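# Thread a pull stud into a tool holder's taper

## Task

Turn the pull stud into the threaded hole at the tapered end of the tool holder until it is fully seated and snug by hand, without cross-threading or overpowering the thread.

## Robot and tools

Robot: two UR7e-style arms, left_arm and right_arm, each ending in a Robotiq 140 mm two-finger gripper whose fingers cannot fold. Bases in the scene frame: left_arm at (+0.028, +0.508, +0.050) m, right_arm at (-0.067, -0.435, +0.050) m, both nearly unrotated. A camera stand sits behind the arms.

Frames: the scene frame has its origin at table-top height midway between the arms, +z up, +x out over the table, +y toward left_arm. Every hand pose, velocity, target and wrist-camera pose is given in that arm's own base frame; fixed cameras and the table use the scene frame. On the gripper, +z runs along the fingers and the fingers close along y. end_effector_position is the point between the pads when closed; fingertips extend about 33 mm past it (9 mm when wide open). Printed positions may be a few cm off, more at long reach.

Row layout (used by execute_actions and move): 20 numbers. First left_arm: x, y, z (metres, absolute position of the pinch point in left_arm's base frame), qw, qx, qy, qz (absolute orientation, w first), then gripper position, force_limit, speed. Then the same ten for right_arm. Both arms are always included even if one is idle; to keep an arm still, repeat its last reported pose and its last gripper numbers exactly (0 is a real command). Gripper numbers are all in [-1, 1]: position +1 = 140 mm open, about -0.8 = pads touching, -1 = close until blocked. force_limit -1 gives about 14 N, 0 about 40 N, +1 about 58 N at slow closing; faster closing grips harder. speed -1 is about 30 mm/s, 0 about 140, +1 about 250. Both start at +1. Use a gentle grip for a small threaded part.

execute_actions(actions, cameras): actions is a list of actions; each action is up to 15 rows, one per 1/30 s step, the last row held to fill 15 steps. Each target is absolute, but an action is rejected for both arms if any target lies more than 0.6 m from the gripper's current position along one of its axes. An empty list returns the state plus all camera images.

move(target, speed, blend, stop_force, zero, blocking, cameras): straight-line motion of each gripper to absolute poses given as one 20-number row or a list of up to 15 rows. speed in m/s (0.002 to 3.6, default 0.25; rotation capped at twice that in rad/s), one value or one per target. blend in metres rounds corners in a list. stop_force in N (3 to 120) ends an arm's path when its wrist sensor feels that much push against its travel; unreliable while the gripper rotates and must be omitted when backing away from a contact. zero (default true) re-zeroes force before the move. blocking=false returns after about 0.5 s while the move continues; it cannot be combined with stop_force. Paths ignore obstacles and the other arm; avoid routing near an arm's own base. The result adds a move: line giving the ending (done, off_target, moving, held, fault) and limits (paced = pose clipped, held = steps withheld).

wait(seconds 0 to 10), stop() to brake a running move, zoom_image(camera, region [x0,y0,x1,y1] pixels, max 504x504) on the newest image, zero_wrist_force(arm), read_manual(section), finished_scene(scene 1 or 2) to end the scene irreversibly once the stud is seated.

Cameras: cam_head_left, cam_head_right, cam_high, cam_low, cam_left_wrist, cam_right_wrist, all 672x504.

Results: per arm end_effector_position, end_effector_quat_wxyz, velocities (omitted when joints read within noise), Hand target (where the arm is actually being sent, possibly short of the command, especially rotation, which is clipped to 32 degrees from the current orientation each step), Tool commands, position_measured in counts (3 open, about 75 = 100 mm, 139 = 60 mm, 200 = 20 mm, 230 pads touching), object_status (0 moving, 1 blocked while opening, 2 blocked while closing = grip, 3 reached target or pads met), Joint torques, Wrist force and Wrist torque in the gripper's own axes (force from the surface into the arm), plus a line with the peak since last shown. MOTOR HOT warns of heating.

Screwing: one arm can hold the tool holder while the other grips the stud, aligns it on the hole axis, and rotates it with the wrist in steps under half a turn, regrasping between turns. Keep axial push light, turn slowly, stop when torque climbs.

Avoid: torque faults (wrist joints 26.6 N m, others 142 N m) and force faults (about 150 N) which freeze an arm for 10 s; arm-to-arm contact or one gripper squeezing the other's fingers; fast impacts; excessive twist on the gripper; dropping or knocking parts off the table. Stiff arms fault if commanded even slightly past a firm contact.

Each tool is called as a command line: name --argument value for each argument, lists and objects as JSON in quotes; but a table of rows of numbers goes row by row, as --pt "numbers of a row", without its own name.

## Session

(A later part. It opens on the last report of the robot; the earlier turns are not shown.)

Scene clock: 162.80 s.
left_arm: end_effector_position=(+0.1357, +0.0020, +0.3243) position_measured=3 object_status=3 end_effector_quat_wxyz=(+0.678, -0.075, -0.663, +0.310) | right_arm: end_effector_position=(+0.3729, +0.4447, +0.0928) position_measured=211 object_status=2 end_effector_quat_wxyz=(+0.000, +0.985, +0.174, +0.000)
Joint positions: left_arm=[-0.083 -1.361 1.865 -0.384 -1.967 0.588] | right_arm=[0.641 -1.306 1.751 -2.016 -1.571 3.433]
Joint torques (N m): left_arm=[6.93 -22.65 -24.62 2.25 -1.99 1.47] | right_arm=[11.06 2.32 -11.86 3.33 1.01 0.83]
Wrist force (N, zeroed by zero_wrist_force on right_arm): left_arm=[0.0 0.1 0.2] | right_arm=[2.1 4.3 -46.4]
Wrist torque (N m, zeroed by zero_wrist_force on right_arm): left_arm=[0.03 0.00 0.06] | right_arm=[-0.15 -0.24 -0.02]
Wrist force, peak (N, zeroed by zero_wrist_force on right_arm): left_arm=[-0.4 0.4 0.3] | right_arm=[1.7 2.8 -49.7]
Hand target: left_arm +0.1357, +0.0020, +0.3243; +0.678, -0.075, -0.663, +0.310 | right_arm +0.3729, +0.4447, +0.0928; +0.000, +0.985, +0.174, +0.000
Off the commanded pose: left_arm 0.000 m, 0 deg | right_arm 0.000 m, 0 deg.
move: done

move --pt "0.1357 0.0020 0.3243 0.678 -0.075 -0.663 0.310 1 1 1 0.3729 0.4439 0.0929 0 0.966 -0.259 0 -1 0.2 -1" --pt "0.1357 0.0020 0.3243 0.678 -0.075 -0.663 0.310 1 1 1 0.3722 0.4434 0.0928 0 0.766 -0.643 0 -1 0.2 -1" --speed 0.5 --blend '[0.0005,0]' --cameras '["cam_right_wrist","cam_low"]'

zoom_image --camera "cam_low" --region '[450, 200, 550, 300]'

zoom_image --camera "cam_right_wrist" --region '[270, 130, 430, 290]'

Scene clock: 172.23 s.
left_arm: end_effector_position=(+0.1357, +0.0020, +0.3243) position_measured=3 object_status=3 end_effector_quat_wxyz=(+0.678, -0.075, -0.663, +0.310) | right_arm: end_effector_position=(+0.3722, +0.4434, +0.0929) position_measured=211 object_status=2 end_effector_quat_wxyz=(+0.000, +0.766, -0.643, +0.000)
Joint positions: left_arm=[-0.083 -1.361 1.865 -0.384 -1.967 0.588] | right_arm=[0.64 -1.31 1.755 -2.017 -1.571 5.178]
Joint torques (N m): left_arm=[6.6 -21.64 -24.01 2.4 -2 1.58] | right_arm=[14.9 -6.03 -25.59 -5.48 3.55 0.9]
Wrist force (N, zeroed by zero_wrist_force on right_arm): left_arm=[-0.1 0.2 -0.1] | right_arm=[25.8 7.3 -32.8]
Wrist torque (N m, zeroed by zero_wrist_force on right_arm): left_arm=[0.04 0.02 0.06] | right_arm=[-0.17 -0.63 -0.06]
Wrist force, peak (N, zeroed by zero_wrist_force on right_arm): left_arm=[0.4 0.5 0.1] | right_arm=[27.6 8.9 -37.3]
Hand target: left_arm +0.1357, +0.0020, +0.3243; +0.678, -0.075, -0.663, +0.310 | right_arm +0.3722, +0.4434, +0.0928; +0.000, +0.766, -0.643, +0.000
Off the commanded pose: left_arm 0.000 m, 0 deg | right_arm 0.000 m, 0 deg.
move: done
Images, in order (width x height): cam_low 672x504, cam_right_wrist 672x504.

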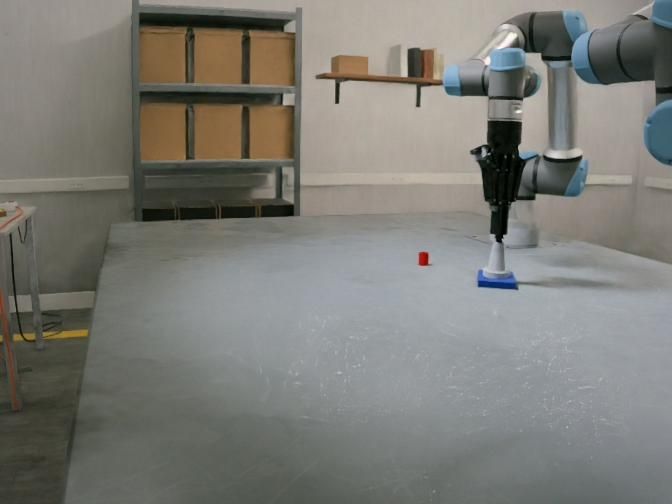

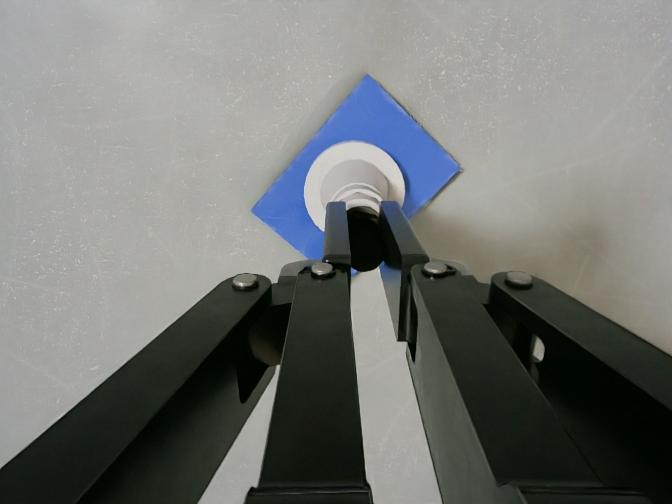

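Scaled by 5.040 from the camera's 672x504 image, which has a finer 960x720 frame.

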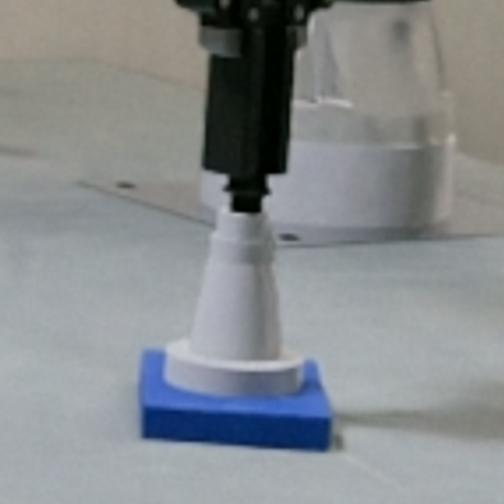

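Scaled by 3.150 from the camera's 672x504 image, which has a finer 960x720 frame.

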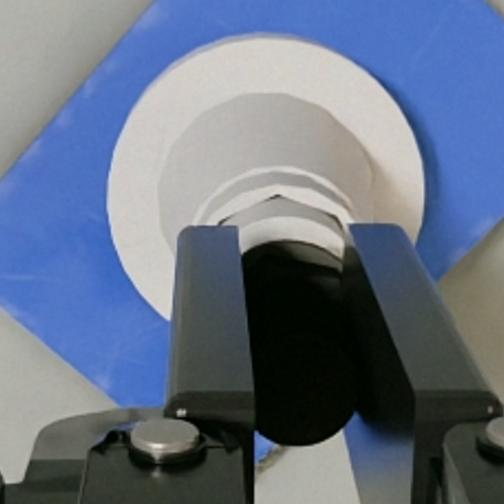

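move --target '[0.1357,0.0020,0.3243,0.678,-0.075,-0.663,0.310,1,1,1,0.3722,0.4434,0.0943,0,0.766,-0.643,0,-1,0.2,-1]' --speed 0.004

Scene clock: 178.83 s.
left_arm: end_effector_position=(+0.1357, +0.0020, +0.3243) position_measured=3 object_status=3 end_effector_quat_wxyz=(+0.678, -0.075, -0.663, +0.310) | right_arm: end_effector_position=(+0.3721, +0.4434, +0.0942) position_measured=211 object_status=2 end_effector_quat_wxyz=(+0.000, +0.766, -0.643, +0.000)
Joint positions: left_arm=[-0.083 -1.361 1.865 -0.384 -1.967 0.588] | right_arm=[0.64 -1.311 1.753 -2.013 -1.571 5.178]
Joint torques (N m): left_arm=[7.03 -21.74 -24.45 2.64 -2.07 1.49] | right_arm=[12.46 -65.13 -48.52 -5.85 2.86 1.2]
Wrist force (N, zeroed by zero_wrist_force on right_arm): left_arm=[-0.1 0.2 0.1] | right_arm=[8.8 -3.2 32.2]
Wrist torque (N m, zeroed by zero_wrist_force on right_arm): left_arm=[0.04 0.01 0.06] | right_arm=[0.00 -0.19 0.11]
Wrist force, peak (N, zeroed by zero_wrist_force on right_arm): left_arm=[-0.5 0.3 0.2] | right_arm=[27.1 8.8 -37.0]
Hand target: left_arm +0.1357, +0.0020, +0.3243; +0.678, -0.075, -0.663, +0.310 | right_arm +0.3722, +0.4434, +0.0943; +0.000, +0.766, -0.643, +0.000
Off the commanded pose: left_arm 0.000 m, 0 deg | right_arm 0.000 m, 0 deg.
move: done

move --pt "0.1357 0.0020 0.3243 0.678 -0.075 -0.663 0.310 1 1 1 0.3722 0.4434 0.0938 0 0.766 -0.643 0 -1 0.2 -1" --speed 0.01

move --pt "0.1357 0.0020 0.3243 0.678 -0.075 -0.663 0.310 1 1 1 0.3722 0.4434 0.0938 0 0.766 -0.643 0 -0.35 0.2 0" --pt "0.1357 0.0020 0.3243 0.678 -0.075 -0.663 0.310 1 1 1 0.372 0.4444 0.0945 0 0.985 0.174 0 -0.35 0.2 0" --pt "0.1357 0.0020 0.3243 0.678 -0.075 -0.663 0.310 1 1 1 0.372 0.4444 0.0945 0 0.5 0.866 0 -0.35 0.2 0" --pt "0.1357 0.0020 0.3243 0.678 -0.075 -0.663 0.310 1 1 1 0.372 0.4444 0.0945 0 -0.342 0.940 0 -0.35 0.2 0" --pt "0.1357 0.0020 0.3243 0.678 -0.075 -0.663 0.310 1 1 1 0.372 0.4444 0.0945 0 -0.940 0.342 0 -0.35 0.2 0" --pt "0.1357 0.0020 0.3243 0.678 -0.075 -0.663 0.310 1 1 1 0.372 0.4444 0.0945 0 -0.866 -0.5 0 -0.35 0.2 0" --pt "0.1357 0.0020 0.3243 0.678 -0.075 -0.663 0.310 1 1 1 0.372 0.4444 0.0945 0 -0.174 -0.985 0 -0.35 0.2 0" --speed 1.0 --blend '[0,0.001,0.001,0.001,0.001,0.001,0]' --cameras '["cam_right_wrist","cam_low"]'

zoom_image --camera "cam_right_wrist" --region '[260, 110, 440, 290]'

zoom_image --camera "cam_low" --region '[470, 210, 530, 270]'

Scene clock: 195.13 s.
left_arm: end_effector_position=(+0.1357, +0.0020, +0.3243) position_measured=3 object_status=3 end_effector_quat_wxyz=(+0.678, -0.075, -0.663, +0.310) | right_arm: end_effector_position=(+0.3722, +0.4434, +0.0939) position_measured=211 object_status=2 end_effector_quat_wxyz=(+0.000, +0.766, -0.643, +0.000)
Joint positions: left_arm=[-0.083 -1.361 1.865 -0.384 -1.967 0.588] | right_arm=[0.64 -1.311 1.754 -2.014 -1.571 5.178]
Joint torques (N m): left_arm=[6.82 -21.37 -24.62 2.85 -2.1 1.64] | right_arm=[-3.04 -27.69 -23.63 -6.91 0.73 -0.03]
Wrist force (N, zeroed by zero_wrist_force on right_arm): left_arm=[-0.4 0.3 -0.1] | right_arm=[12.4 1.1 9.8]
Wrist torque (N m, zeroed by zero_wrist_force on right_arm): left_arm=[0.06 0.08 0.06] | right_arm=[-0.12 -0.32 0.11]
Wrist force, peak (N, zeroed by zero_wrist_force on right_arm): left_arm=[-0.4 0.5 -0.3] | right_arm=[8.6 -2.0 33.7]
Hand target: left_arm +0.1357, +0.0020, +0.3243; +0.678, -0.075, -0.663, +0.310 | right_arm +0.3722, +0.4434, +0.0938; +0.000, +0.766, -0.643, +0.000
Off the commanded pose: left_arm 0.000 m, 0 deg | right_arm 0.000 m, 0 deg.
move: done

Scene clock: 201.67 s.
left_arm: end_effector_position=(+0.1357, +0.0020, +0.3243) position_measured=3 object_status=3 end_effector_quat_wxyz=(+0.678, -0.075, -0.663, +0.310) | right_arm: end_effector_position=(+0.3720, +0.4444, +0.0945) position_measured=173 object_status=3 end_effector_quat_wxyz=(+0.000, +0.174, +0.985, +0.000)
Joint positions: left_arm=[-0.083 -1.361 1.865 -0.384 -1.967 0.588] | right_arm=[0.642 -1.31 1.751 -2.012 -1.571 -5.292]
Joint torques (N m): left_arm=[6.45 -22.14 -24.67 2.99 -1.97 1.58] | right_arm=[-6.68 -47.57 -16.66 -1.29 0.4 -0.74]
Wrist force (N, zeroed by zero_wrist_force on right_arm): left_arm=[0.1 -0.2 0.2] | right_arm=[-1.3 -0.7 -0.2]
Wrist torque (N m, zeroed by zero_wrist_force on right_arm): left_arm=[-0.05 -0.02 0.06] | right_arm=[-0.15 0.27 0.00]
Wrist force, peak (N, zeroed by zero_wrist_force on right_arm): left_arm=[0.0 0.6 -0.3] | right_arm=[12.3 1.1 9.2]
Hand target: left_arm +0.1357, +0.0020, +0.3243; +0.678, -0.075, -0.663, +0.310 | right_arm +0.3720, +0.4444, +0.0945; +0.000, +0.174, +0.985, +0.000
Off the commanded pose: left_arm 0.000 m, 0 deg | right_arm 0.000 m, 0 deg.
move: done
Images, in order (width x height): cam_low 672x504, cam_right_wrist 672x504.

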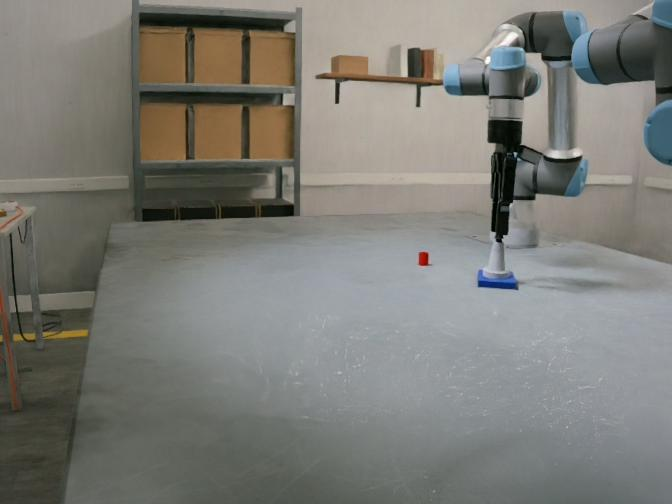

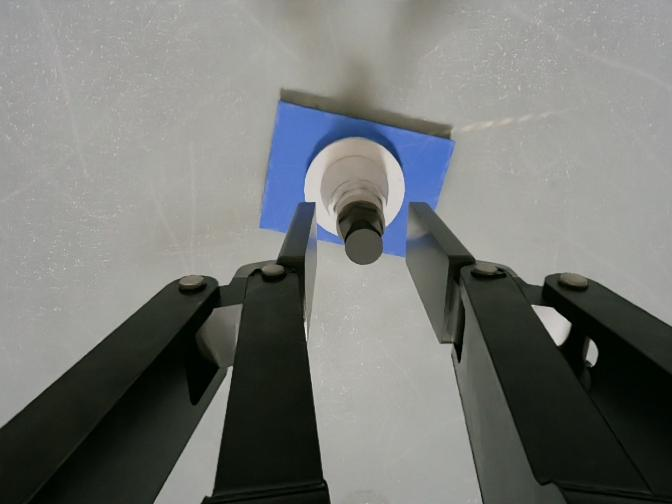

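Scaled by 2.800 from the camera's 672x504 image, which has a finer 960x720 frame.

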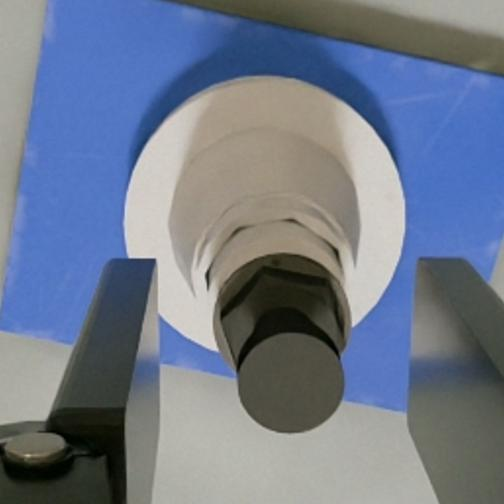

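Scaled by 8.400 from the camera's 672x504 image, which has a finer 960x720 frame.

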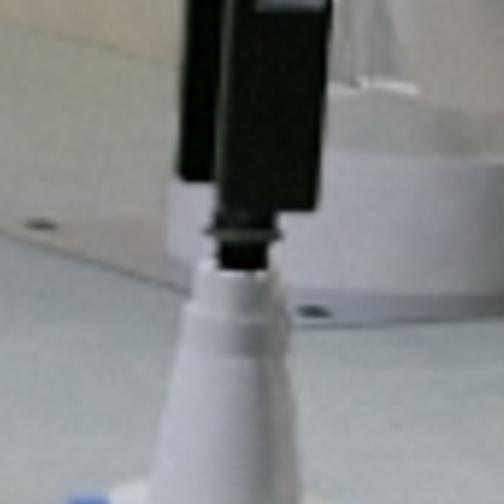

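move --target '[0.1357,0.0020,0.3243,0.678,-0.075,-0.663,0.310,1,1,1,0.3720,0.4444,0.0945,0,-0.174,-0.985,0,-1,0.2,-1]'

wait --seconds 0.6

move --pt "0.1357 0.0020 0.3243 0.678 -0.075 -0.663 0.310 1 1 1 0.3720 0.4444 0.0939 0 -0.866 -0.5 0 -1 0.2 -1" --pt "0.1357 0.0020 0.3243 0.678 -0.075 -0.663 0.310 1 1 1 0.3720 0.4444 0.0933 0 -0.940 0.342 0 -1 0.2 -1" --speed 0.7 --blend '[0.0005,0]'

Scene clock: 227.20 s.
left_arm: end_effector_position=(+0.1357, +0.0020, +0.3243) position_measured=3 object_status=3 end_effector_quat_wxyz=(+0.678, -0.075, -0.663, +0.310) | right_arm: end_effector_position=(+0.3720, +0.4444, +0.0945) position_measured=212 object_status=0 end_effector_quat_wxyz=(+0.000, +0.174, +0.985, +0.000)
Joint positions: left_arm=[-0.083 -1.361 1.865 -0.384 -1.967 0.588] | right_arm=[0.642 -1.31 1.751 -2.012 -1.571 -5.292]
Joint torques (N m): left_arm=[6.24 -21.95 -23.73 3.22 -2.04 1.71] | right_arm=[7.09 -43.23 -23.33 -2.42 -1.75 -0.99]
Wrist force (N, zeroed by zero_wrist_force on right_arm): left_arm=[-0.4 0.0 0.1] | right_arm=[-1.4 -1.3 -4.9]
Wrist torque (N m, zeroed by zero_wrist_force on right_arm): left_arm=[0.00 0.08 0.07] | right_arm=[-0.14 0.27 0.00]
Wrist force, peak (N, zeroed by zero_wrist_force on right_arm): left_arm=[0.0 0.5 0.4] | right_arm=[-1.4 -1.5 -5.2]
Hand target: left_arm +0.1357, +0.0020, +0.3243; +0.678, -0.075, -0.663, +0.310 | right_arm +0.3720, +0.4444, +0.0945; +0.000, +0.174, +0.985, +0.000
Off the commanded pose: left_arm 0.000 m, 0 deg | right_arm 0.000 m, 0 deg.
move: done

Scene clock: 227.80 s.
left_arm: end_effector_position=(+0.1357, +0.0020, +0.3243) position_measured=3 object_status=3 end_effector_quat_wxyz=(+0.678, -0.075, -0.663, +0.310) | right_arm: end_effector_position=(+0.3720, +0.4444, +0.0945) position_measured=212 object_status=2 end_effector_quat_wxyz=(+0.000, +0.174, +0.985, +0.000)
Joint positions: left_arm=[-0.083 -1.361 1.865 -0.384 -1.967 0.588] | right_arm=[0.642 -1.31 1.751 -2.012 -1.571 -5.292]
Joint torques (N m): left_arm=[5.85 -21.49 -23.9 3.12 -2.01 1.46] | right_arm=[6.44 -40.84 -23.81 -2.52 -1.79 -0.82]
Wrist force (N, zeroed by zero_wrist_force on right_arm): left_arm=[-0.1 0.3 -0.2] | right_arm=[-1.4 -1.4 -4.7]
Wrist torque (N m, zeroed by zero_wrist_force on right_arm): left_arm=[0.07 0.02 0.06] | right_arm=[-0.16 0.28 0.00]
Wrist force, peak (N, zeroed by zero_wrist_force on right_arm): left_arm=[0.0 0.3 -0.5] | right_arm=[-1.3 -1.5 -5.3]
Hand target: left_arm +0.1357, +0.0020, +0.3243; +0.678, -0.075, -0.663, +0.310 | right_arm +0.3720, +0.4444, +0.0945; +0.000, +0.174, +0.985, +0.000
Tool commands: left_gripper/position=+1.0 left_gripper/force_limit=+1.0 left_gripper/speed=+1.0 right_gripper/position=-1.0 right_gripper/force_limit=+0.2 right_gripper/speed=-1.0
Off the commanded pose: left_arm 0.000 m, 0 deg | right_arm 0.000 m, 0 deg.
wait: 0.60 s; at rest by 0.17 s

Scene clock: 230.97 s.
left_arm: end_effector_position=(+0.1357, +0.0020, +0.3243) position_measured=3 object_status=3 end_effector_quat_wxyz=(+0.678, -0.075, -0.663, +0.310) | right_arm: end_effector_position=(+0.3720, +0.4444, +0.0933) position_measured=212 object_status=2 end_effector_quat_wxyz=(+0.000, +0.940, -0.342, +0.000)
Joint positions: left_arm=[-0.083 -1.361 1.865 -0.384 -1.967 0.588] | right_arm=[0.642 -1.309 1.753 -2.015 -1.571 -1.802]
Joint torques (N m): left_arm=[5.58 -21.91 -24.76 3.37 -1.98 1.47] | right_arm=[4.23 -22.84 -31.14 -0.84 -0.38 0.71]
Wrist force (N, zeroed by zero_wrist_force on right_arm): left_arm=[0.3 0.1 0.2] | right_arm=[-1.9 -1.7 -2.1]
Wrist torque (N m, zeroed by zero_wrist_force on right_arm): left_arm=[0.01 -0.06 0.06] | right_arm=[-0.07 0.25 0.13]
Wrist force, peak (N, zeroed by zero_wrist_force on right_arm): left_arm=[-0.4 0.4 0.1] | right_arm=[-1.9 -2.5 -4.9]
Hand target: left_arm +0.1357, +0.0020, +0.3243; +0.678, -0.075, -0.663, +0.310 | right_arm +0.3720, +0.4444, +0.0933; +0.000, +0.940, -0.342, +0.000
Off the commanded pose: left_arm 0.000 m, 0 deg | right_arm 0.000 m, 0 deg.
move: done

move --pt "0.1357 0.0020 0.3243 0.678 -0.075 -0.663 0.310 1 1 1 0.3720 0.4444 0.0927 0 -0.342 0.940 0 -1 0.2 -1" --pt "0.1357 0.0020 0.3243 0.678 -0.075 -0.663 0.310 1 1 1 0.3720 0.4444 0.0921 0 0.5 0.866 0 -1 0.2 -1" --pt "0.1357 0.0020 0.3243 0.678 -0.075 -0.663 0.310 1 1 1 0.3720 0.4444 0.0915 0 0.985 0.174 0 -1 0.2 -1" --pt "0.1357 0.0020 0.3243 0.678 -0.075 -0.663 0.310 1 1 1 0.3720 0.4444 0.0909 0 0.766 -0.643 0 -1 0.2 -1" --speed 0.8 --blend '[0.0005,0.0005,0.0005,0]'

move --pt "0.1357 0.0020 0.3243 0.678 -0.075 -0.663 0.310 1 1 1 0.3720 0.4444 0.0909 0 0.766 -0.643 0 -0.35 0.2 0" --pt "0.1357 0.0020 0.3243 0.678 -0.075 -0.663 0.310 1 1 1 0.3720 0.4444 0.0909 0 0.985 0.174 0 -0.35 0.2 0" --pt "0.1357 0.0020 0.3243 0.678 -0.075 -0.663 0.310 1 1 1 0.3720 0.4444 0.0909 0 0.5 0.866 0 -0.35 0.2 0" --pt "0.1357 0.0020 0.3243 0.678 -0.075 -0.663 0.310 1 1 1 0.3720 0.4444 0.0909 0 -0.342 0.940 0 -0.35 0.2 0" --pt "0.1357 0.0020 0.3243 0.678 -0.075 -0.663 0.310 1 1 1 0.3720 0.4444 0.0909 0 -0.940 0.342 0 -0.35 0.2 0" --pt "0.1357 0.0020 0.3243 0.678 -0.075 -0.663 0.310 1 1 1 0.3720 0.4444 0.0909 0 -0.866 -0.5 0 -0.35 0.2 0" --pt "0.1357 0.0020 0.3243 0.678 -0.075 -0.663 0.310 1 1 1 0.3720 0.4444 0.0909 0 -0.174 -0.985 0 -0.35 0.2 0" --speed 1.0 --blend '[0.001,0.001,0.001,0.001,0.001,0.001,0]' --cameras '["cam_low"]'

zoom_image --camera "cam_low" --region '[460, 190, 540, 270]'

Scene clock: 253.43 s.
left_arm: end_effector_position=(+0.1357, +0.0020, +0.3243) position_measured=3 object_status=3 end_effector_quat_wxyz=(+0.678, -0.075, -0.663, +0.310) | right_arm: end_effector_position=(+0.3720, +0.4444, +0.0909) position_measured=212 object_status=2 end_effector_quat_wxyz=(+0.000, +0.766, -0.643, +0.000)
Joint positions: left_arm=[-0.083 -1.361 1.865 -0.384 -1.967 0.588] | right_arm=[0.642 -1.306 1.756 -2.021 -1.571 5.18]
Joint torques (N m): left_arm=[4.9 -20.93 -24.09 3.62 -2.13 1.57] | right_arm=[3.39 -24.73 -31.82 -1.21 -0.35 0.64]
Wrist force (N, zeroed by zero_wrist_force on right_arm): left_arm=[0.1 -0.1 0.1] | right_arm=[-1.6 -0.5 0.9]
Wrist torque (N m, zeroed by zero_wrist_force on right_arm): left_arm=[-0.02 -0.03 0.05] | right_arm=[-0.09 0.25 0.12]
Wrist force, peak (N, zeroed by zero_wrist_force on right_arm): left_arm=[-0.3 0.5 0.1] | right_arm=[-2.0 -1.6 -2.1]
Hand target: left_arm +0.1357, +0.0020, +0.3243; +0.678, -0.075, -0.663, +0.310 | right_arm +0.3720, +0.4444, +0.0909; +0.000, +0.766, -0.643, +0.000
Off the commanded pose: left_arm 0.000 m, 0 deg | right_arm 0.000 m, 0 deg.
move: done

Scene clock: 259.97 s.
left_arm: end_effector_position=(+0.1357, +0.0020, +0.3243) position_measured=3 object_status=3 end_effector_quat_wxyz=(+0.678, -0.075, -0.663, +0.310) | right_arm: end_effector_position=(+0.3720, +0.4444, +0.0909) position_measured=173 object_status=3 end_effector_quat_wxyz=(+0.000, +0.174, +0.985, +0.000)
Joint positions: left_arm=[-0.083 -1.361 1.865 -0.384 -1.967 0.588] | right_arm=[0.642 -1.306 1.756 -2.021 -1.571 -5.292]
Joint torques (N m): left_arm=[4.94 -21.42 -24.09 4.03 -2.1 1.58] | right_arm=[-5.05 -46.11 -16.53 -1.59 0.18 -0.73]
Wrist force (N, zeroed by zero_wrist_force on right_arm): left_arm=[0.1 0.3 0.0] | right_arm=[-1.3 -0.9 -0.1]
Wrist torque (N m, zeroed by zero_wrist_force on right_arm): left_arm=[0.05 -0.01 0.06] | right_arm=[-0.19 0.27 -0.01]
Wrist force, peak (N, zeroed by zero_wrist_force on right_arm): left_arm=[-0.2 0.6 0.0] | right_arm=[-1.7 -0.5 0.9]
Hand target: left_arm +0.1357, +0.0020, +0.3243; +0.678, -0.075, -0.663, +0.310 | right_arm +0.3720, +0.4444, +0.0909; +0.000, +0.174, +0.985, +0.000
Off the commanded pose: left_arm 0.000 m, 0 deg | right_arm 0.000 m, 0 deg.
move: done; blend cut to 0 m at target 1
Images, in order (width x height): cam_low 672x504.

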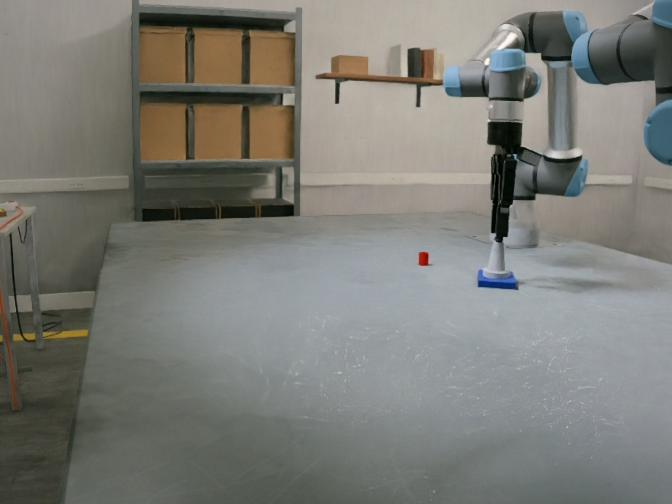

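Scaled by 6.300 from the camera's 672x504 image, which has a finer 960x720 frame.

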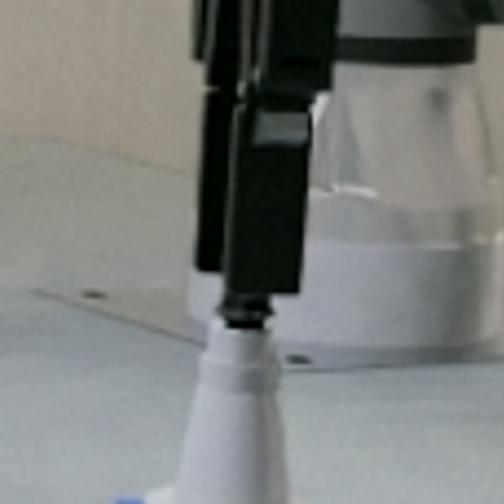

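move --target '[0.1357,0.0020,0.3243,0.678,-0.075,-0.663,0.310,1,1,1,0.3720,0.4444,0.0909,0,-0.174,-0.985,0,-1,0.2,-1]'

wait --seconds 0.5

move --pt "0.1357 0.0020 0.3243 0.678 -0.075 -0.663 0.310 1 1 1 0.3720 0.4444 0.0903 0 -0.866 -0.5 0 -1 0.2 -1" --pt "0.1357 0.0020 0.3243 0.678 -0.075 -0.663 0.310 1 1 1 0.3720 0.4444 0.0897 0 -0.940 0.342 0 -1 0.2 -1" --pt "0.1357 0.0020 0.3243 0.678 -0.075 -0.663 0.310 1 1 1 0.3720 0.4444 0.0891 0 -0.342 0.940 0 -1 0.2 -1" --speed 0.8 --blend '[0.0005,0.0005,0]'

move --pt "0.1357 0.0020 0.3243 0.678 -0.075 -0.663 0.310 1 1 1 0.3720 0.4444 0.0885 0 0.5 0.866 0 -1 0.2 -1" --pt "0.1357 0.0020 0.3243 0.678 -0.075 -0.663 0.310 1 1 1 0.3720 0.4444 0.0879 0 0.985 0.174 0 -1 0.2 -1" --pt "0.1357 0.0020 0.3243 0.678 -0.075 -0.663 0.310 1 1 1 0.3720 0.4444 0.0873 0 0.766 -0.643 0 -1 0.2 -1" --speed 0.8 --blend '[0.0005,0.0005,0]' --cameras '["cam_low"]'

zoom_image --camera "cam_low" --region '[470, 210, 530, 270]'

Scene clock: 273.33 s.
left_arm: end_effector_position=(+0.1357, +0.0020, +0.3243) position_measured=3 object_status=3 end_effector_quat_wxyz=(+0.678, -0.075, -0.663, +0.310) | right_arm: end_effector_position=(+0.3720, +0.4444, +0.0909) position_measured=212 object_status=0 end_effector_quat_wxyz=(+0.000, +0.174, +0.985, +0.000)
Joint positions: left_arm=[-0.083 -1.361 1.865 -0.384 -1.967 0.588] | right_arm=[0.642 -1.306 1.756 -2.021 -1.571 -5.292]
Joint torques (N m): left_arm=[4.93 -21.33 -24.4 4.2 -1.92 1.46] | right_arm=[6.36 -38.44 -25.79 -3.78 -1.84 -0.92]
Wrist force (N, zeroed by zero_wrist_force on right_arm): left_arm=[-0.1 0.2 -0.1] | right_arm=[-0.9 -1.1 -5.3]
Wrist torque (N m, zeroed by zero_wrist_force on right_arm): left_arm=[0.05 0.02 0.06] | right_arm=[-0.15 0.26 0.00]
Wrist force, peak (N, zeroed by zero_wrist_force on right_arm): left_arm=[0.1 0.6 -0.1] | right_arm=[-0.9 -1.1 -5.6]
Hand target: left_arm +0.1357, +0.0020, +0.3243; +0.678, -0.075, -0.663, +0.310 | right_arm +0.3720, +0.4444, +0.0909; +0.000, +0.174, +0.985, +0.000
Off the commanded pose: left_arm 0.000 m, 0 deg | right_arm 0.000 m, 0 deg.
move: done

Scene clock: 273.83 s.
left_arm: end_effector_position=(+0.1357, +0.0020, +0.3243) position_measured=3 object_status=3 end_effector_quat_wxyz=(+0.678, -0.075, -0.663, +0.310) | right_arm: end_effector_position=(+0.3720, +0.4444, +0.0909) position_measured=212 object_status=2 end_effector_quat_wxyz=(+0.000, +0.174, +0.985, +0.000)
Joint positions: left_arm=[-0.083 -1.361 1.865 -0.384 -1.967 0.588] | right_arm=[0.642 -1.306 1.756 -2.021 -1.571 -5.292]
Joint torques (N m): left_arm=[5.05 -21.5 -24.25 4.18 -1.99 1.58] | right_arm=[7.13 -37.39 -26.7 -3.58 -1.8 -0.69]
Wrist force (N, zeroed by zero_wrist_force on right_arm): left_arm=[0.0 0.1 -0.2] | right_arm=[-1.0 -1.1 -5.5]
Wrist torque (N m, zeroed by zero_wrist_force on right_arm): left_arm=[0.01 -0.01 0.06] | right_arm=[-0.14 0.28 0.00]
Wrist force, peak (N, zeroed by zero_wrist_force on right_arm): left_arm=[-0.1 0.5 0.1] | right_arm=[-1.1 -1.0 -6.0]
Hand target: left_arm +0.1357, +0.0020, +0.3243; +0.678, -0.075, -0.663, +0.310 | right_arm +0.3720, +0.4444, +0.0909; +0.000, +0.174, +0.985, +0.000
Tool commands: left_gripper/position=+1.0 left_gripper/force_limit=+1.0 left_gripper/speed=+1.0 right_gripper/position=-1.0 right_gripper/force_limit=+0.2 right_gripper/speed=-1.0
Off the commanded pose: left_arm 0.000 m, 0 deg | right_arm 0.000 m, 0 deg.
wait: 0.50 s; at rest by 0.17 s

Scene clock: 277.80 s.
left_arm: end_effector_position=(+0.1357, +0.0020, +0.3243) position_measured=3 object_status=3 end_effector_quat_wxyz=(+0.678, -0.075, -0.663, +0.310) | right_arm: end_effector_position=(+0.3720, +0.4444, +0.0891) position_measured=212 object_status=2 end_effector_quat_wxyz=(+0.000, -0.342, +0.940, +0.000)
Joint positions: left_arm=[-0.083 -1.361 1.865 -0.384 -1.967 0.588] | right_arm=[0.642 -1.304 1.759 -2.026 -1.571 -0.056]
Joint torques (N m): left_arm=[4.98 -22.05 -24.49 4.37 -2.1 1.48] | right_arm=[3.03 -23.79 -32.03 -1.05 -0.42 0.79]
Wrist force (N, zeroed by zero_wrist_force on right_arm): left_arm=[-0.1 0.3 0.1] | right_arm=[-1.6 -0.4 -1.0]
Wrist torque (N m, zeroed by zero_wrist_force on right_arm): left_arm=[0.07 0.02 0.06] | right_arm=[-0.23 0.24 0.12]
Wrist force, peak (N, zeroed by zero_wrist_force on right_arm): left_arm=[0.0 0.6 0.1] | right_arm=[-1.6 -3.0 -5.5]
Hand target: left_arm +0.1357, +0.0020, +0.3243; +0.678, -0.075, -0.663, +0.310 | right_arm +0.3720, +0.4444, +0.0891; +0.000, -0.342, +0.940, +0.000
Off the commanded pose: left_arm 0.000 m, 0 deg | right_arm 0.000 m, 0 deg.
move: done

Scene clock: 281.77 s.
left_arm: end_effector_position=(+0.1357, +0.0020, +0.3243) position_measured=3 object_status=3 end_effector_quat_wxyz=(+0.678, -0.075, -0.663, +0.310) | right_arm: end_effector_position=(+0.3720, +0.4444, +0.0873) position_measured=212 object_status=2 end_effector_quat_wxyz=(+0.000, +0.766, -0.643, +0.000)
Joint positions: left_arm=[-0.083 -1.361 1.865 -0.384 -1.967 0.588] | right_arm=[0.642 -1.302 1.762 -2.03 -1.571 5.18]
Joint torques (N m): left_arm=[4.42 -22.04 -24.17 4.32 -2.03 1.52] | right_arm=[3.75 -24.21 -33.38 -1.24 -0.16 0.7]
Wrist force (N, zeroed by zero_wrist_force on right_arm): left_arm=[0.0 0.1 -0.1] | right_arm=[-1.4 -0.7 1.1]
Wrist torque (N m, zeroed by zero_wrist_force on right_arm): left_arm=[0.02 0.01 0.06] | right_arm=[-0.04 0.20 0.12]
Wrist force, peak (N, zeroed by zero_wrist_force on right_arm): left_arm=[-0.2 0.5 0.0] | right_arm=[-1.4 -2.0 -2.0]
Hand target: left_arm +0.1357, +0.0020, +0.3243; +0.678, -0.075, -0.663, +0.310 | right_arm +0.3720, +0.4444, +0.0873; +0.000, +0.766, -0.643, +0.000
Off the commanded pose: left_arm 0.000 m, 0 deg | right_arm 0.000 m, 0 deg.
move: done
Images, in order (width x height): cam_low 672x504.

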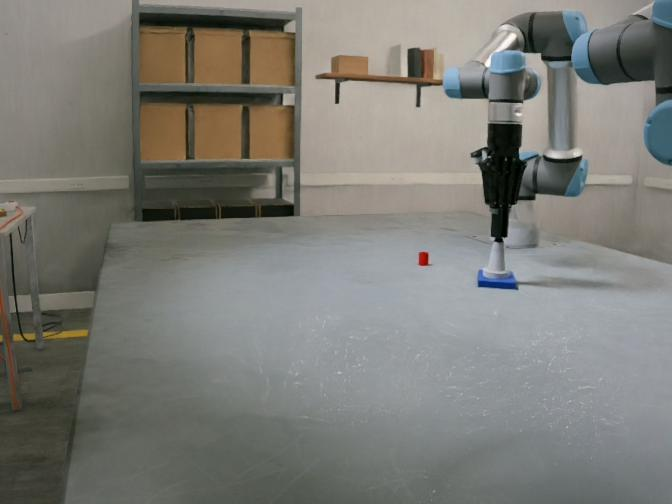

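Scaled by 8.400 from the camera's 672x504 image, which has a finer 960x720 frame.

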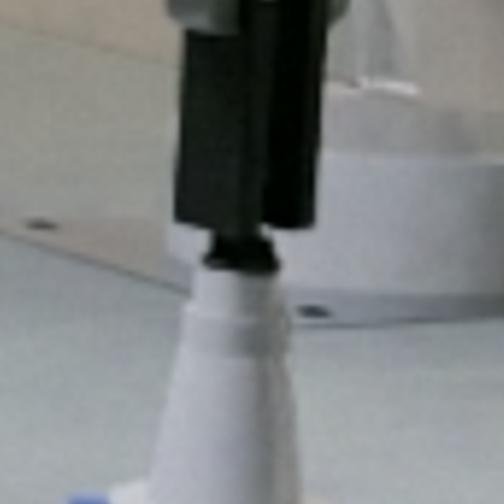

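move --pt "0.1357 0.0020 0.3243 0.678 -0.075 -0.663 0.310 1 1 1 0.3720 0.4444 0.0873 0 0.766 -0.643 0 -0.35 0.2 0" --pt "0.1357 0.0020 0.3243 0.678 -0.075 -0.663 0.310 1 1 1 0.3720 0.4444 0.0873 0 0.985 0.174 0 -0.35 0.2 0" --pt "0.1357 0.0020 0.3243 0.678 -0.075 -0.663 0.310 1 1 1 0.3720 0.4444 0.0873 0 0.5 0.866 0 -0.35 0.2 0" --pt "0.1357 0.0020 0.3243 0.678 -0.075 -0.663 0.310 1 1 1 0.3720 0.4444 0.0873 0 -0.342 0.940 0 -0.35 0.2 0" --pt "0.1357 0.0020 0.3243 0.678 -0.075 -0.663 0.310 1 1 1 0.3720 0.4444 0.0873 0 -0.940 0.342 0 -0.35 0.2 0" --pt "0.1357 0.0020 0.3243 0.678 -0.075 -0.663 0.310 1 1 1 0.3720 0.4444 0.0873 0 -0.866 -0.5 0 -0.35 0.2 0" --pt "0.1357 0.0020 0.3243 0.678 -0.075 -0.663 0.310 1 1 1 0.3720 0.4444 0.0873 0 -0.174 -0.985 0 -0.35 0.2 0" --speed 1.0 --blend '[0.001,0.001,0.001,0.001,0.001,0.001,0]'

move --target '[0.1357,0.0020,0.3243,0.678,-0.075,-0.663,0.310,1,1,1,0.3720,0.4444,0.0873,0,-0.174,-0.985,0,-1,0.2,-1]'

wait --seconds 0.5

move --pt "0.1357 0.0020 0.3243 0.678 -0.075 -0.663 0.310 1 1 1 0.3720 0.4444 0.0867 0 -0.866 -0.5 0 -1 0.2 -1" --pt "0.1357 0.0020 0.3243 0.678 -0.075 -0.663 0.310 1 1 1 0.3720 0.4444 0.0861 0 -0.940 0.342 0 -1 0.2 -1" --speed 0.8 --blend '[0.0005,0]'

move --pt "0.1357 0.0020 0.3243 0.678 -0.075 -0.663 0.310 1 1 1 0.3720 0.4444 0.0855 0 -0.342 0.940 0 -1 0.2 -1" --pt "0.1357 0.0020 0.3243 0.678 -0.075 -0.663 0.310 1 1 1 0.3720 0.4444 0.0849 0 0.5 0.866 0 -1 0.2 -1" --speed 0.8 --blend '[0.0005,0]'

Scene clock: 307.30 s.
left_arm: end_effector_position=(+0.1357, +0.0020, +0.3243) position_measured=3 object_status=3 end_effector_quat_wxyz=(+0.678, -0.075, -0.663, +0.310) | right_arm: end_effector_position=(+0.3720, +0.4444, +0.0873) position_measured=173 object_status=3 end_effector_quat_wxyz=(+0.000, +0.174, +0.985, +0.000)
Joint positions: left_arm=[-0.083 -1.361 1.865 -0.384 -1.967 0.588] | right_arm=[0.642 -1.302 1.762 -2.03 -1.571 -5.292]
Joint torques (N m): left_arm=[4.19 -21.6 -24.06 4.93 -1.86 1.54] | right_arm=[-6.2 -46.58 -16.79 -1.46 0.38 -0.68]
Wrist force (N, zeroed by zero_wrist_force on right_arm): left_arm=[0.0 0.1 0.1] | right_arm=[-1.1 -0.9 -0.1]
Wrist torque (N m, zeroed by zero_wrist_force on right_arm): left_arm=[0.02 -0.02 0.06] | right_arm=[-0.20 0.24 -0.01]
Wrist force, peak (N, zeroed by zero_wrist_force on right_arm): left_arm=[-0.4 0.4 0.4] | right_arm=[-1.6 -1.1 1.3]
Hand target: left_arm +0.1357, +0.0020, +0.3243; +0.678, -0.075, -0.663, +0.310 | right_arm +0.3720, +0.4444, +0.0873; +0.000, +0.174, +0.985, +0.000
Off the commanded pose: left_arm 0.000 m, 0 deg | right_arm 0.000 m, 0 deg.
move: done; blend cut to 0 m at target 1

Scene clock: 308.60 s.
left_arm: end_effector_position=(+0.1357, +0.0020, +0.3243) position_measured=3 object_status=3 end_effector_quat_wxyz=(+0.678, -0.075, -0.663, +0.310) | right_arm: end_effector_position=(+0.3720, +0.4444, +0.0873) position_measured=212 object_status=0 end_effector_quat_wxyz=(+0.000, +0.174, +0.985, +0.000)
Joint positions: left_arm=[-0.083 -1.361 1.865 -0.384 -1.967 0.588] | right_arm=[0.642 -1.302 1.762 -2.03 -1.571 -5.292]
Joint torques (N m): left_arm=[4.25 -21.81 -24.02 4.8 -1.99 1.62] | right_arm=[5.64 -44.4 -19.53 -2.47 -1.77 -1.39]
Wrist force (N, zeroed by zero_wrist_force on right_arm): left_arm=[-0.2 0.3 0.2] | right_arm=[-1.1 -0.9 -5.2]
Wrist torque (N m, zeroed by zero_wrist_force on right_arm): left_arm=[0.06 0.05 0.06] | right_arm=[-0.13 0.28 -0.01]
Wrist force, peak (N, zeroed by zero_wrist_force on right_arm): left_arm=[-0.1 0.0 -0.5] | right_arm=[-0.9 -0.8 -5.6]
Hand target: left_arm +0.1357, +0.0020, +0.3243; +0.678, -0.075, -0.663, +0.310 | right_arm +0.3720, +0.4444, +0.0873; +0.000, +0.174, +0.985, +0.000
Off the commanded pose: left_arm 0.000 m, 0 deg | right_arm 0.000 m, 0 deg.
move: done

Scene clock: 309.10 s.
left_arm: end_effector_position=(+0.1357, +0.0020, +0.3243) position_measured=3 object_status=3 end_effector_quat_wxyz=(+0.678, -0.075, -0.663, +0.310) | right_arm: end_effector_position=(+0.3720, +0.4444, +0.0873) position_measured=212 object_status=2 end_effector_quat_wxyz=(+0.000, +0.174, +0.985, +0.000)
Joint positions: left_arm=[-0.083 -1.361 1.865 -0.384 -1.967 0.588] | right_arm=[0.642 -1.302 1.762 -2.03 -1.571 -5.292]
Joint torques (N m): left_arm=[3.49 -22.16 -24.04 4.92 -1.97 1.65] | right_arm=[6.27 -41.96 -20.54 -2.8 -1.78 -1.3]
Wrist force (N, zeroed by zero_wrist_force on right_arm): left_arm=[-0.4 0.2 0.0] | right_arm=[-0.9 -0.7 -5.0]
Wrist torque (N m, zeroed by zero_wrist_force on right_arm): left_arm=[0.04 0.07 0.06] | right_arm=[-0.10 0.24 -0.01]
Wrist force, peak (N, zeroed by zero_wrist_force on right_arm): left_arm=[-0.2 0.4 -0.3] | right_arm=[-1.0 -1.1 -5.4]
Hand target: left_arm +0.1357, +0.0020, +0.3243; +0.678, -0.075, -0.663, +0.310 | right_arm +0.3720, +0.4444, +0.0873; +0.000, +0.174, +0.985, +0.000
Tool commands: left_gripper/position=+1.0 left_gripper/force_limit=+1.0 left_gripper/speed=+1.0 right_gripper/position=-1.0 right_gripper/force_limit=+0.2 right_gripper/speed=-1.0
Off the commanded pose: left_arm 0.000 m, 0 deg | right_arm 0.000 m, 0 deg.
wait: 0.50 s; at rest by 0.17 s

Scene clock: 312.00 s.
left_arm: end_effector_position=(+0.1357, +0.0020, +0.3243) position_measured=3 object_status=3 end_effector_quat_wxyz=(+0.678, -0.075, -0.663, +0.310) | right_arm: end_effector_position=(+0.3720, +0.4444, +0.0861) position_measured=212 object_status=2 end_effector_quat_wxyz=(+0.000, +0.940, -0.342, +0.000)
Joint positions: left_arm=[-0.083 -1.361 1.865 -0.384 -1.967 0.588] | right_arm=[0.642 -1.301 1.763 -2.033 -1.571 -1.802]
Joint torques (N m): left_arm=[3.55 -22.04 -24.59 4.77 -2.05 1.72] | right_arm=[4.61 -25.3 -31.73 -0.73 -0.17 0.9]
Wrist force (N, zeroed by zero_wrist_force on right_arm): left_arm=[-0.1 0.2 0.2] | right_arm=[-0.9 -1.4 -0.8]
Wrist torque (N m, zeroed by zero_wrist_force on right_arm): left_arm=[0.03 0.02 0.07] | right_arm=[-0.04 0.18 -0.13]
Wrist force, peak (N, zeroed by zero_wrist_force on right_arm): left_arm=[-0.2 0.6 0.4] | right_arm=[-11.7 0.7 -14.7]
Hand target: left_arm +0.1357, +0.0020, +0.3243; +0.678, -0.075, -0.663, +0.310 | right_arm +0.3720, +0.4444, +0.0861; +0.000, +0.940, -0.342, +0.000
Off the commanded pose: left_arm 0.000 m, 0 deg | right_arm 0.000 m, 0 deg.
move: done

Scene clock: 314.90 s.
left_arm: end_effector_position=(+0.1357, +0.0020, +0.3243) position_measured=3 object_status=3 end_effector_quat_wxyz=(+0.678, -0.075, -0.663, +0.310) | right_arm: end_effector_position=(+0.3720, +0.4444, +0.0849) position_measured=212 object_status=2 end_effector_quat_wxyz=(+0.000, +0.500, +0.866, +0.000)
Joint positions: left_arm=[-0.083 -1.361 1.865 -0.384 -1.967 0.588] | right_arm=[0.642 -1.3 1.765 -2.036 -1.571 1.689]
Joint torques (N m): left_arm=[3.79 -21.77 -24.03 4.77 -2.13 1.56] | right_arm=[4.48 -24.17 -32.51 -1.62 -0.33 0.97]
Wrist force (N, zeroed by zero_wrist_force on right_arm): left_arm=[0.1 0.2 0.1] | right_arm=[-2.2 -2.4 -1.9]
Wrist torque (N m, zeroed by zero_wrist_force on right_arm): left_arm=[0.04 -0.02 0.07] | right_arm=[-0.13 0.26 -0.14]
Wrist force, peak (N, zeroed by zero_wrist_force on right_arm): left_arm=[-0.6 0.3 0.0] | right_arm=[-1.4 -1.1 -5.7]
Hand target: left_arm +0.1357, +0.0020, +0.3243; +0.678, -0.075, -0.663, +0.310 | right_arm +0.3720, +0.4444, +0.0849; +0.000, +0.500, +0.866, +0.000
Off the commanded pose: left_arm 0.000 m, 0 deg | right_arm 0.000 m, 0 deg.
move: done

wait --seconds 0 --cameras '["cam_low","cam_right_wrist"]'

zoom_image --camera "cam_low" --region '[470, 210, 530, 270]'

move --target '[0.1357,0.0020,0.3243,0.678,-0.075,-0.663,0.310,1,1,1,0.3720,0.4444,0.0846,0,0.819,0.574,0,-1,0.2,-1]' --speed 0.5

Scene clock: 323.13 s.
left_arm: end_effector_position=(+0.1357, +0.0020, +0.3243) position_measured=3 object_status=3 end_effector_quat_wxyz=(+0.678, -0.075, -0.663, +0.310) | right_arm: end_effector_position=(+0.3720, +0.4444, +0.0849) position_measured=212 object_status=2 end_effector_quat_wxyz=(+0.000, +0.500, +0.866, +0.000)
Joint positions: left_arm=[-0.083 -1.361 1.865 -0.384 -1.967 0.588] | right_arm=[0.642 -1.3 1.765 -2.036 -1.571 1.689]
Joint torques (N m): left_arm=[3.35 -22 -23.93 4.83 -2 1.58] | right_arm=[-8.02 -46.54 -32.39 -2.36 1.79 1.71]
Wrist force (N, zeroed by zero_wrist_force on right_arm): left_arm=[0.1 0.0 -0.2] | right_arm=[-2.2 -2.3 -1.5]
Wrist torque (N m, zeroed by zero_wrist_force on right_arm): left_arm=[-0.02 -0.03 0.05] | right_arm=[-0.11 0.25 -0.14]
Wrist force, peak (N, zeroed by zero_wrist_force on right_arm): left_arm=[-0.3 0.6 0.1] | right_arm=[-2.3 -2.5 -1.8]
Hand target: left_arm +0.1357, +0.0020, +0.3243; +0.678, -0.075, -0.663, +0.310 | right_arm +0.3720, +0.4444, +0.0849; +0.000, +0.500, +0.866, +0.000
Tool commands: left_gripper/position=+1.0 left_gripper/force_limit=+1.0 left_gripper/speed=+1.0 right_gripper/position=-1.0 right_gripper/force_limit=+0.2 right_gripper/speed=-1.0
Off the commanded pose: left_arm 0.000 m, 0 deg | right_arm 0.000 m, 0 deg.
Images, in order (width x height): cam_low 672x504, cam_right_wrist 672x504.

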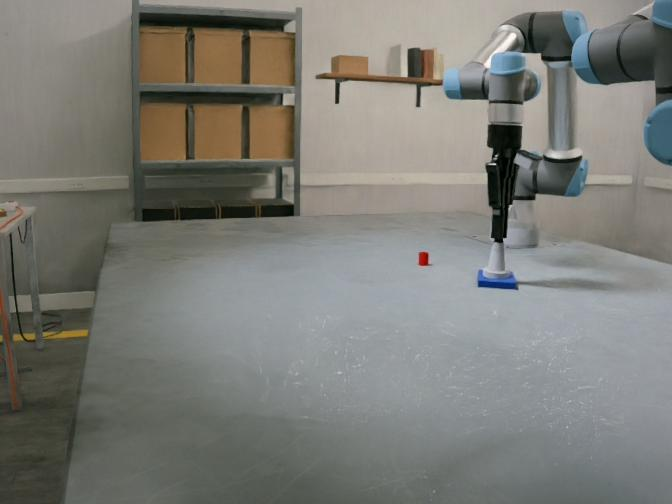

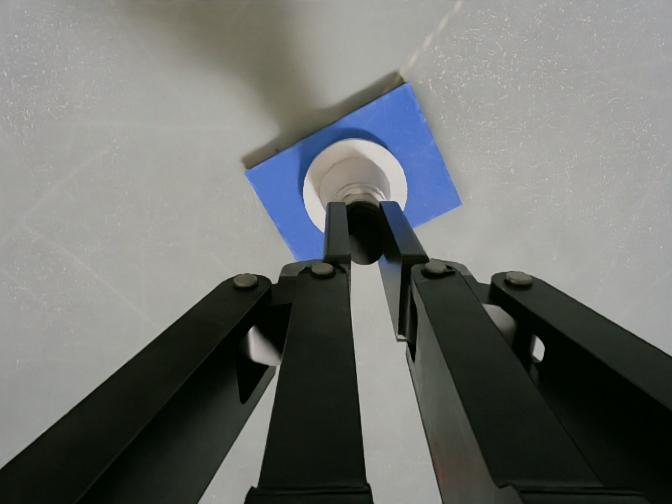

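Scaled by 8.400 from the camera's 672x504 image, which has a finer 960x720 frame.

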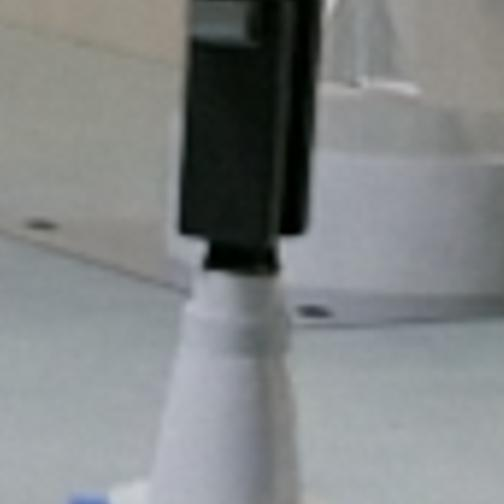

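Scene clock: 324.60 s.
left_arm: end_effector_position=(+0.1357, +0.0020, +0.3243) position_measured=3 object_status=3 end_effector_quat_wxyz=(+0.678, -0.075, -0.663, +0.310) | right_arm: end_effector_position=(+0.3720, +0.4444, +0.0846) position_measured=212 object_status=2 end_effector_quat_wxyz=(+0.000, +0.819, +0.574, +0.000)
Joint positions: left_arm=[-0.083 -1.361 1.865 -0.384 -1.967 0.588] | right_arm=[0.642 -1.299 1.765 -2.037 -1.571 2.561]
Joint torques (N m): left_arm=[3.14 -21.97 -24.3 4.75 -2.12 1.68] | right_arm=[2.57 -19.41 -32.13 -2.21 -1.2 1]
Wrist force (N, zeroed by zero_wrist_force on right_arm): left_arm=[0.1 0.6 0.1] | right_arm=[-4.2 -5.1 -6.8]
Wrist torque (N m, zeroed by zero_wrist_force on right_arm): left_arm=[0.12 -0.01 0.06] | right_arm=[-0.07 0.31 -0.13]
Wrist force, peak (N, zeroed by zero_wrist_force on right_arm): left_arm=[0.1 0.6 0.1] | right_arm=[-4.5 -5.5 -7.2]
Hand target: left_arm +0.1357, +0.0020, +0.3243; +0.678, -0.075, -0.663, +0.310 | right_arm +0.3720, +0.4444, +0.0846; +0.000, +0.819, +0.574, +0.000
Off the commanded pose: left_arm 0.000 m, 0 deg | right_arm 0.000 m, 0 deg.
move: done

move --pt "0.1357 0.0020 0.3243 0.678 -0.075 -0.663 0.310 1 1 1 0.3720 0.4444 0.0846 0 0.819 0.574 0 -0.35 0.2 0" --pt "0.1357 0.0020 0.3243 0.678 -0.075 -0.663 0.310 1 1 1 0.3720 0.4444 0.1700 0 0.819 0.574 0 -0.35 0.2 0" --cameras '["cam_low","cam_right_wrist"]'

zoom_image --camera "cam_low" --region '[470, 210, 530, 270]'

zoom_image --camera "cam_right_wrist" --region '[280, 120, 430, 270]'

Scene clock: 340.13 s.
left_arm: end_effector_position=(+0.1357, +0.0020, +0.3243) position_measured=3 object_status=3 end_effector_quat_wxyz=(+0.678, -0.075, -0.663, +0.310) | right_arm: end_effector_position=(+0.3720, +0.4444, +0.1700) position_measured=173 object_status=3 end_effector_quat_wxyz=(+0.000, +0.819, +0.574, +0.000)
Joint positions: left_arm=[-0.083 -1.361 1.865 -0.384 -1.967 0.588] | right_arm=[0.642 -1.371 1.623 -1.823 -1.571 2.561]
Joint torques (N m): left_arm=[3.13 -21.86 -24.57 4.74 -2.12 1.49] | right_arm=[1.35 -22.49 -26.98 -1.49 -1.73 -0.05]
Wrist force (N, zeroed by zero_wrist_force on right_arm): left_arm=[0.0 0.0 -0.2] | right_arm=[-1.1 -1.0 -0.2]
Wrist torque (N m, zeroed by zero_wrist_force on right_arm): left_arm=[0.00 0.01 0.06] | right_arm=[-0.26 0.26 0.11]
Wrist force, peak (N, zeroed by zero_wrist_force on right_arm): left_arm=[0.3 0.6 0.0] | right_arm=[-4.1 -5.2 -6.7]
Hand target: left_arm +0.1357, +0.0020, +0.3243; +0.678, -0.075, -0.663, +0.310 | right_arm +0.3720, +0.4444, +0.1700; +0.000, +0.819, +0.574, +0.000
Off the commanded pose: left_arm 0.000 m, 0 deg | right_arm 0.000 m, 0 deg.
move: done
Images, in order (width x height): cam_low 672x504, cam_right_wrist 672x504.

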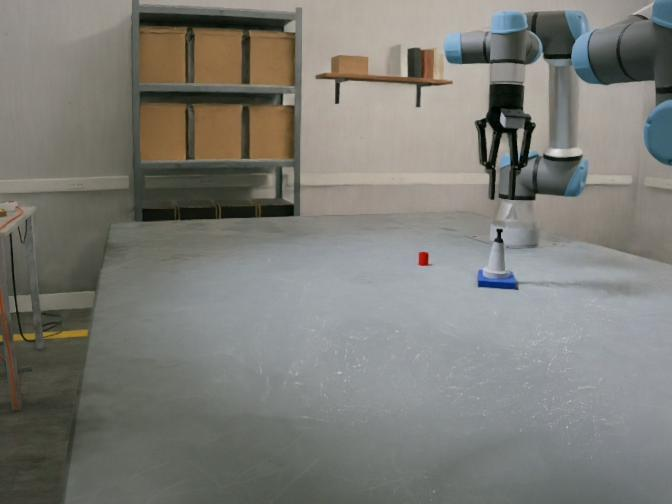

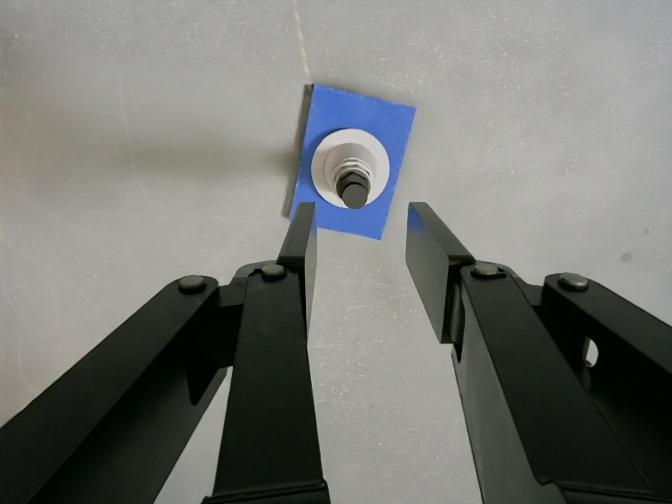

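Scaled by 8.400 from the camera's 672x504 image, which has a finer 960x720 frame.

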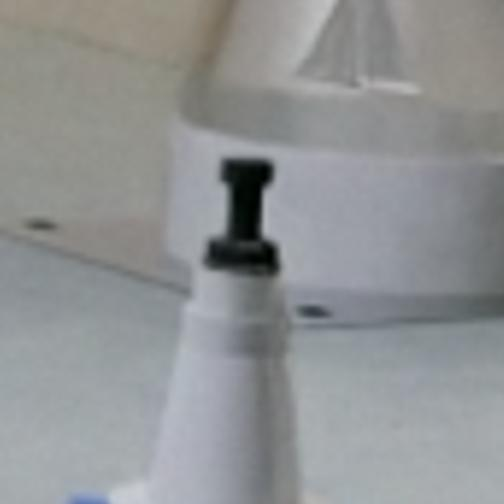

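Scaled by 3.360 from the camera's 672x504 image, which has a finer 960x720 frame.

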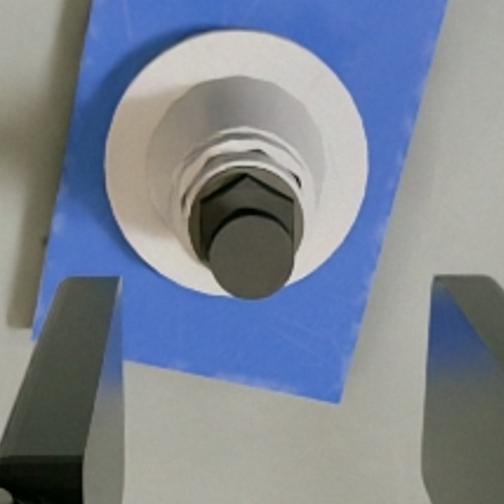

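move --pt "0.1357 0.0020 0.3243 0.678 -0.075 -0.663 0.310 1 1 1 0.3720 0.4444 0.0900 0 0.819 0.574 0 -0.35 0.2 0" --pt "0.1357 0.0020 0.3243 0.678 -0.075 -0.663 0.310 1 1 1 0.3720 0.4444 0.0813 0 0.819 0.574 0 -0.35 0.2 0" --speed '[0.25,0.04]' --stop_force 8

move --target '[0.1357,0.0020,0.3243,0.678,-0.075,-0.663,0.310,1,1,1,0.3720,0.4444,0.0813,0,0.819,0.574,0,-1,0.5,-1]' --cameras '["cam_low"]'

zoom_image --camera "cam_low" --region '[470, 210, 530, 270]'

Scene clock: 354.90 s.
left_arm: end_effector_position=(+0.1357, +0.0020, +0.3243) position_measured=3 object_status=3 end_effector_quat_wxyz=(+0.678, -0.075, -0.663, +0.310) | right_arm: end_effector_position=(+0.3720, +0.4444, +0.0813) position_measured=173 object_status=3 end_effector_quat_wxyz=(+0.000, +0.819, +0.574, +0.000)
Joint positions: left_arm=[-0.083 -1.361 1.865 -0.384 -1.967 0.588] | right_arm=[0.642 -1.296 1.77 -2.045 -1.571 2.561]
Joint torques (N m): left_arm=[2.78 -21.83 -24.42 4.66 -1.99 1.57] | right_arm=[1.82 -46.99 -32.96 -1.49 1.56 1.19]
Wrist force (N, zeroed by zero_wrist_force on right_arm): left_arm=[0.2 0.1 0.0] | right_arm=[-1.2 -0.6 -0.1]
Wrist torque (N m, zeroed by zero_wrist_force on right_arm): left_arm=[0.01 -0.04 0.07] | right_arm=[-0.14 0.25 0.11]
Wrist force, peak (N, zeroed by zero_wrist_force on right_arm): left_arm=[-0.7 -0.2 0.2] | right_arm=[-0.8 -0.9 -3.5]
Hand target: left_arm +0.1357, +0.0020, +0.3243; +0.678, -0.075, -0.663, +0.310 | right_arm +0.3720, +0.4444, +0.0813; +0.000, +0.819, +0.574, +0.000
Off the commanded pose: left_arm 0.000 m, 0 deg | right_arm 0.000 m, 0 deg.
move: done

Scene clock: 356.20 s.
left_arm: end_effector_position=(+0.1357, +0.0020, +0.3243) position_measured=3 object_status=3 end_effector_quat_wxyz=(+0.678, -0.075, -0.663, +0.310) | right_arm: end_effector_position=(+0.3720, +0.4444, +0.0813) position_measured=208 object_status=0 end_effector_quat_wxyz=(+0.000, +0.819, +0.574, +0.000)
Joint positions: left_arm=[-0.083 -1.361 1.865 -0.384 -1.967 0.588] | right_arm=[0.642 -1.296 1.77 -2.045 -1.571 2.561]
Joint torques (N m): left_arm=[2.42 -21.97 -24.37 4.71 -2.07 1.51] | right_arm=[1.93 -42.37 -30.69 -2.95 -0.68 1.38]
Wrist force (N, zeroed by zero_wrist_force on right_arm): left_arm=[0.1 0.4 0.0] | right_arm=[-4.6 -4.5 -8.9]
Wrist torque (N m, zeroed by zero_wrist_force on right_arm): left_arm=[0.09 -0.01 0.06] | right_arm=[-0.05 0.29 0.07]
Wrist force, peak (N, zeroed by zero_wrist_force on right_arm): left_arm=[0.3 0.4 0.0] | right_arm=[-4.6 -4.5 -8.9]
Hand target: left_arm +0.1357, +0.0020, +0.3243; +0.678, -0.075, -0.663, +0.310 | right_arm +0.3720, +0.4444, +0.0813; +0.000, +0.819, +0.574, +0.000
Off the commanded pose: left_arm 0.000 m, 0 deg | right_arm 0.000 m, 0 deg.
move: done
Images, in order (width x height): cam_low 672x504.

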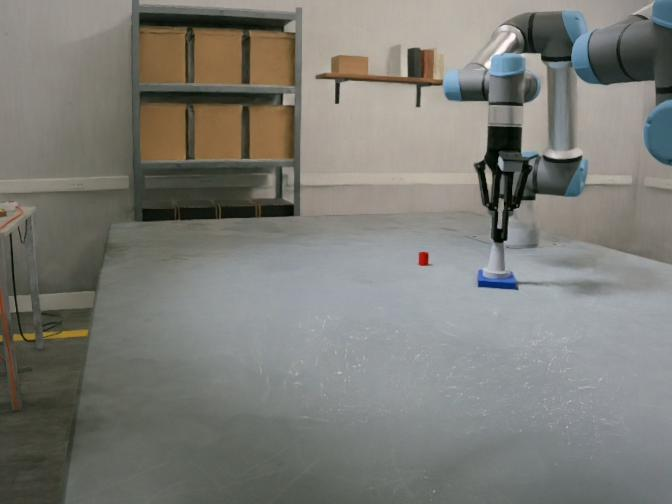

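Scaled by 8.400 from the camera's 672x504 image, which has a finer 960x720 frame.

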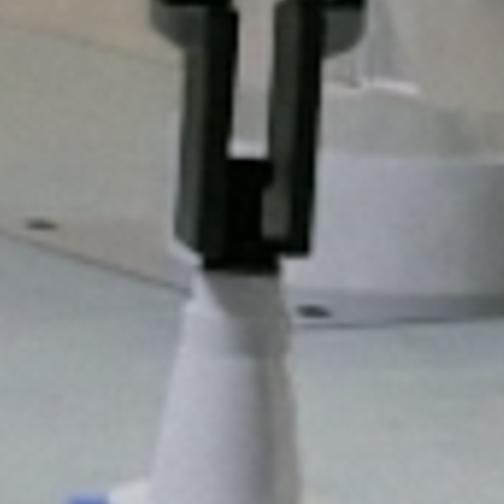

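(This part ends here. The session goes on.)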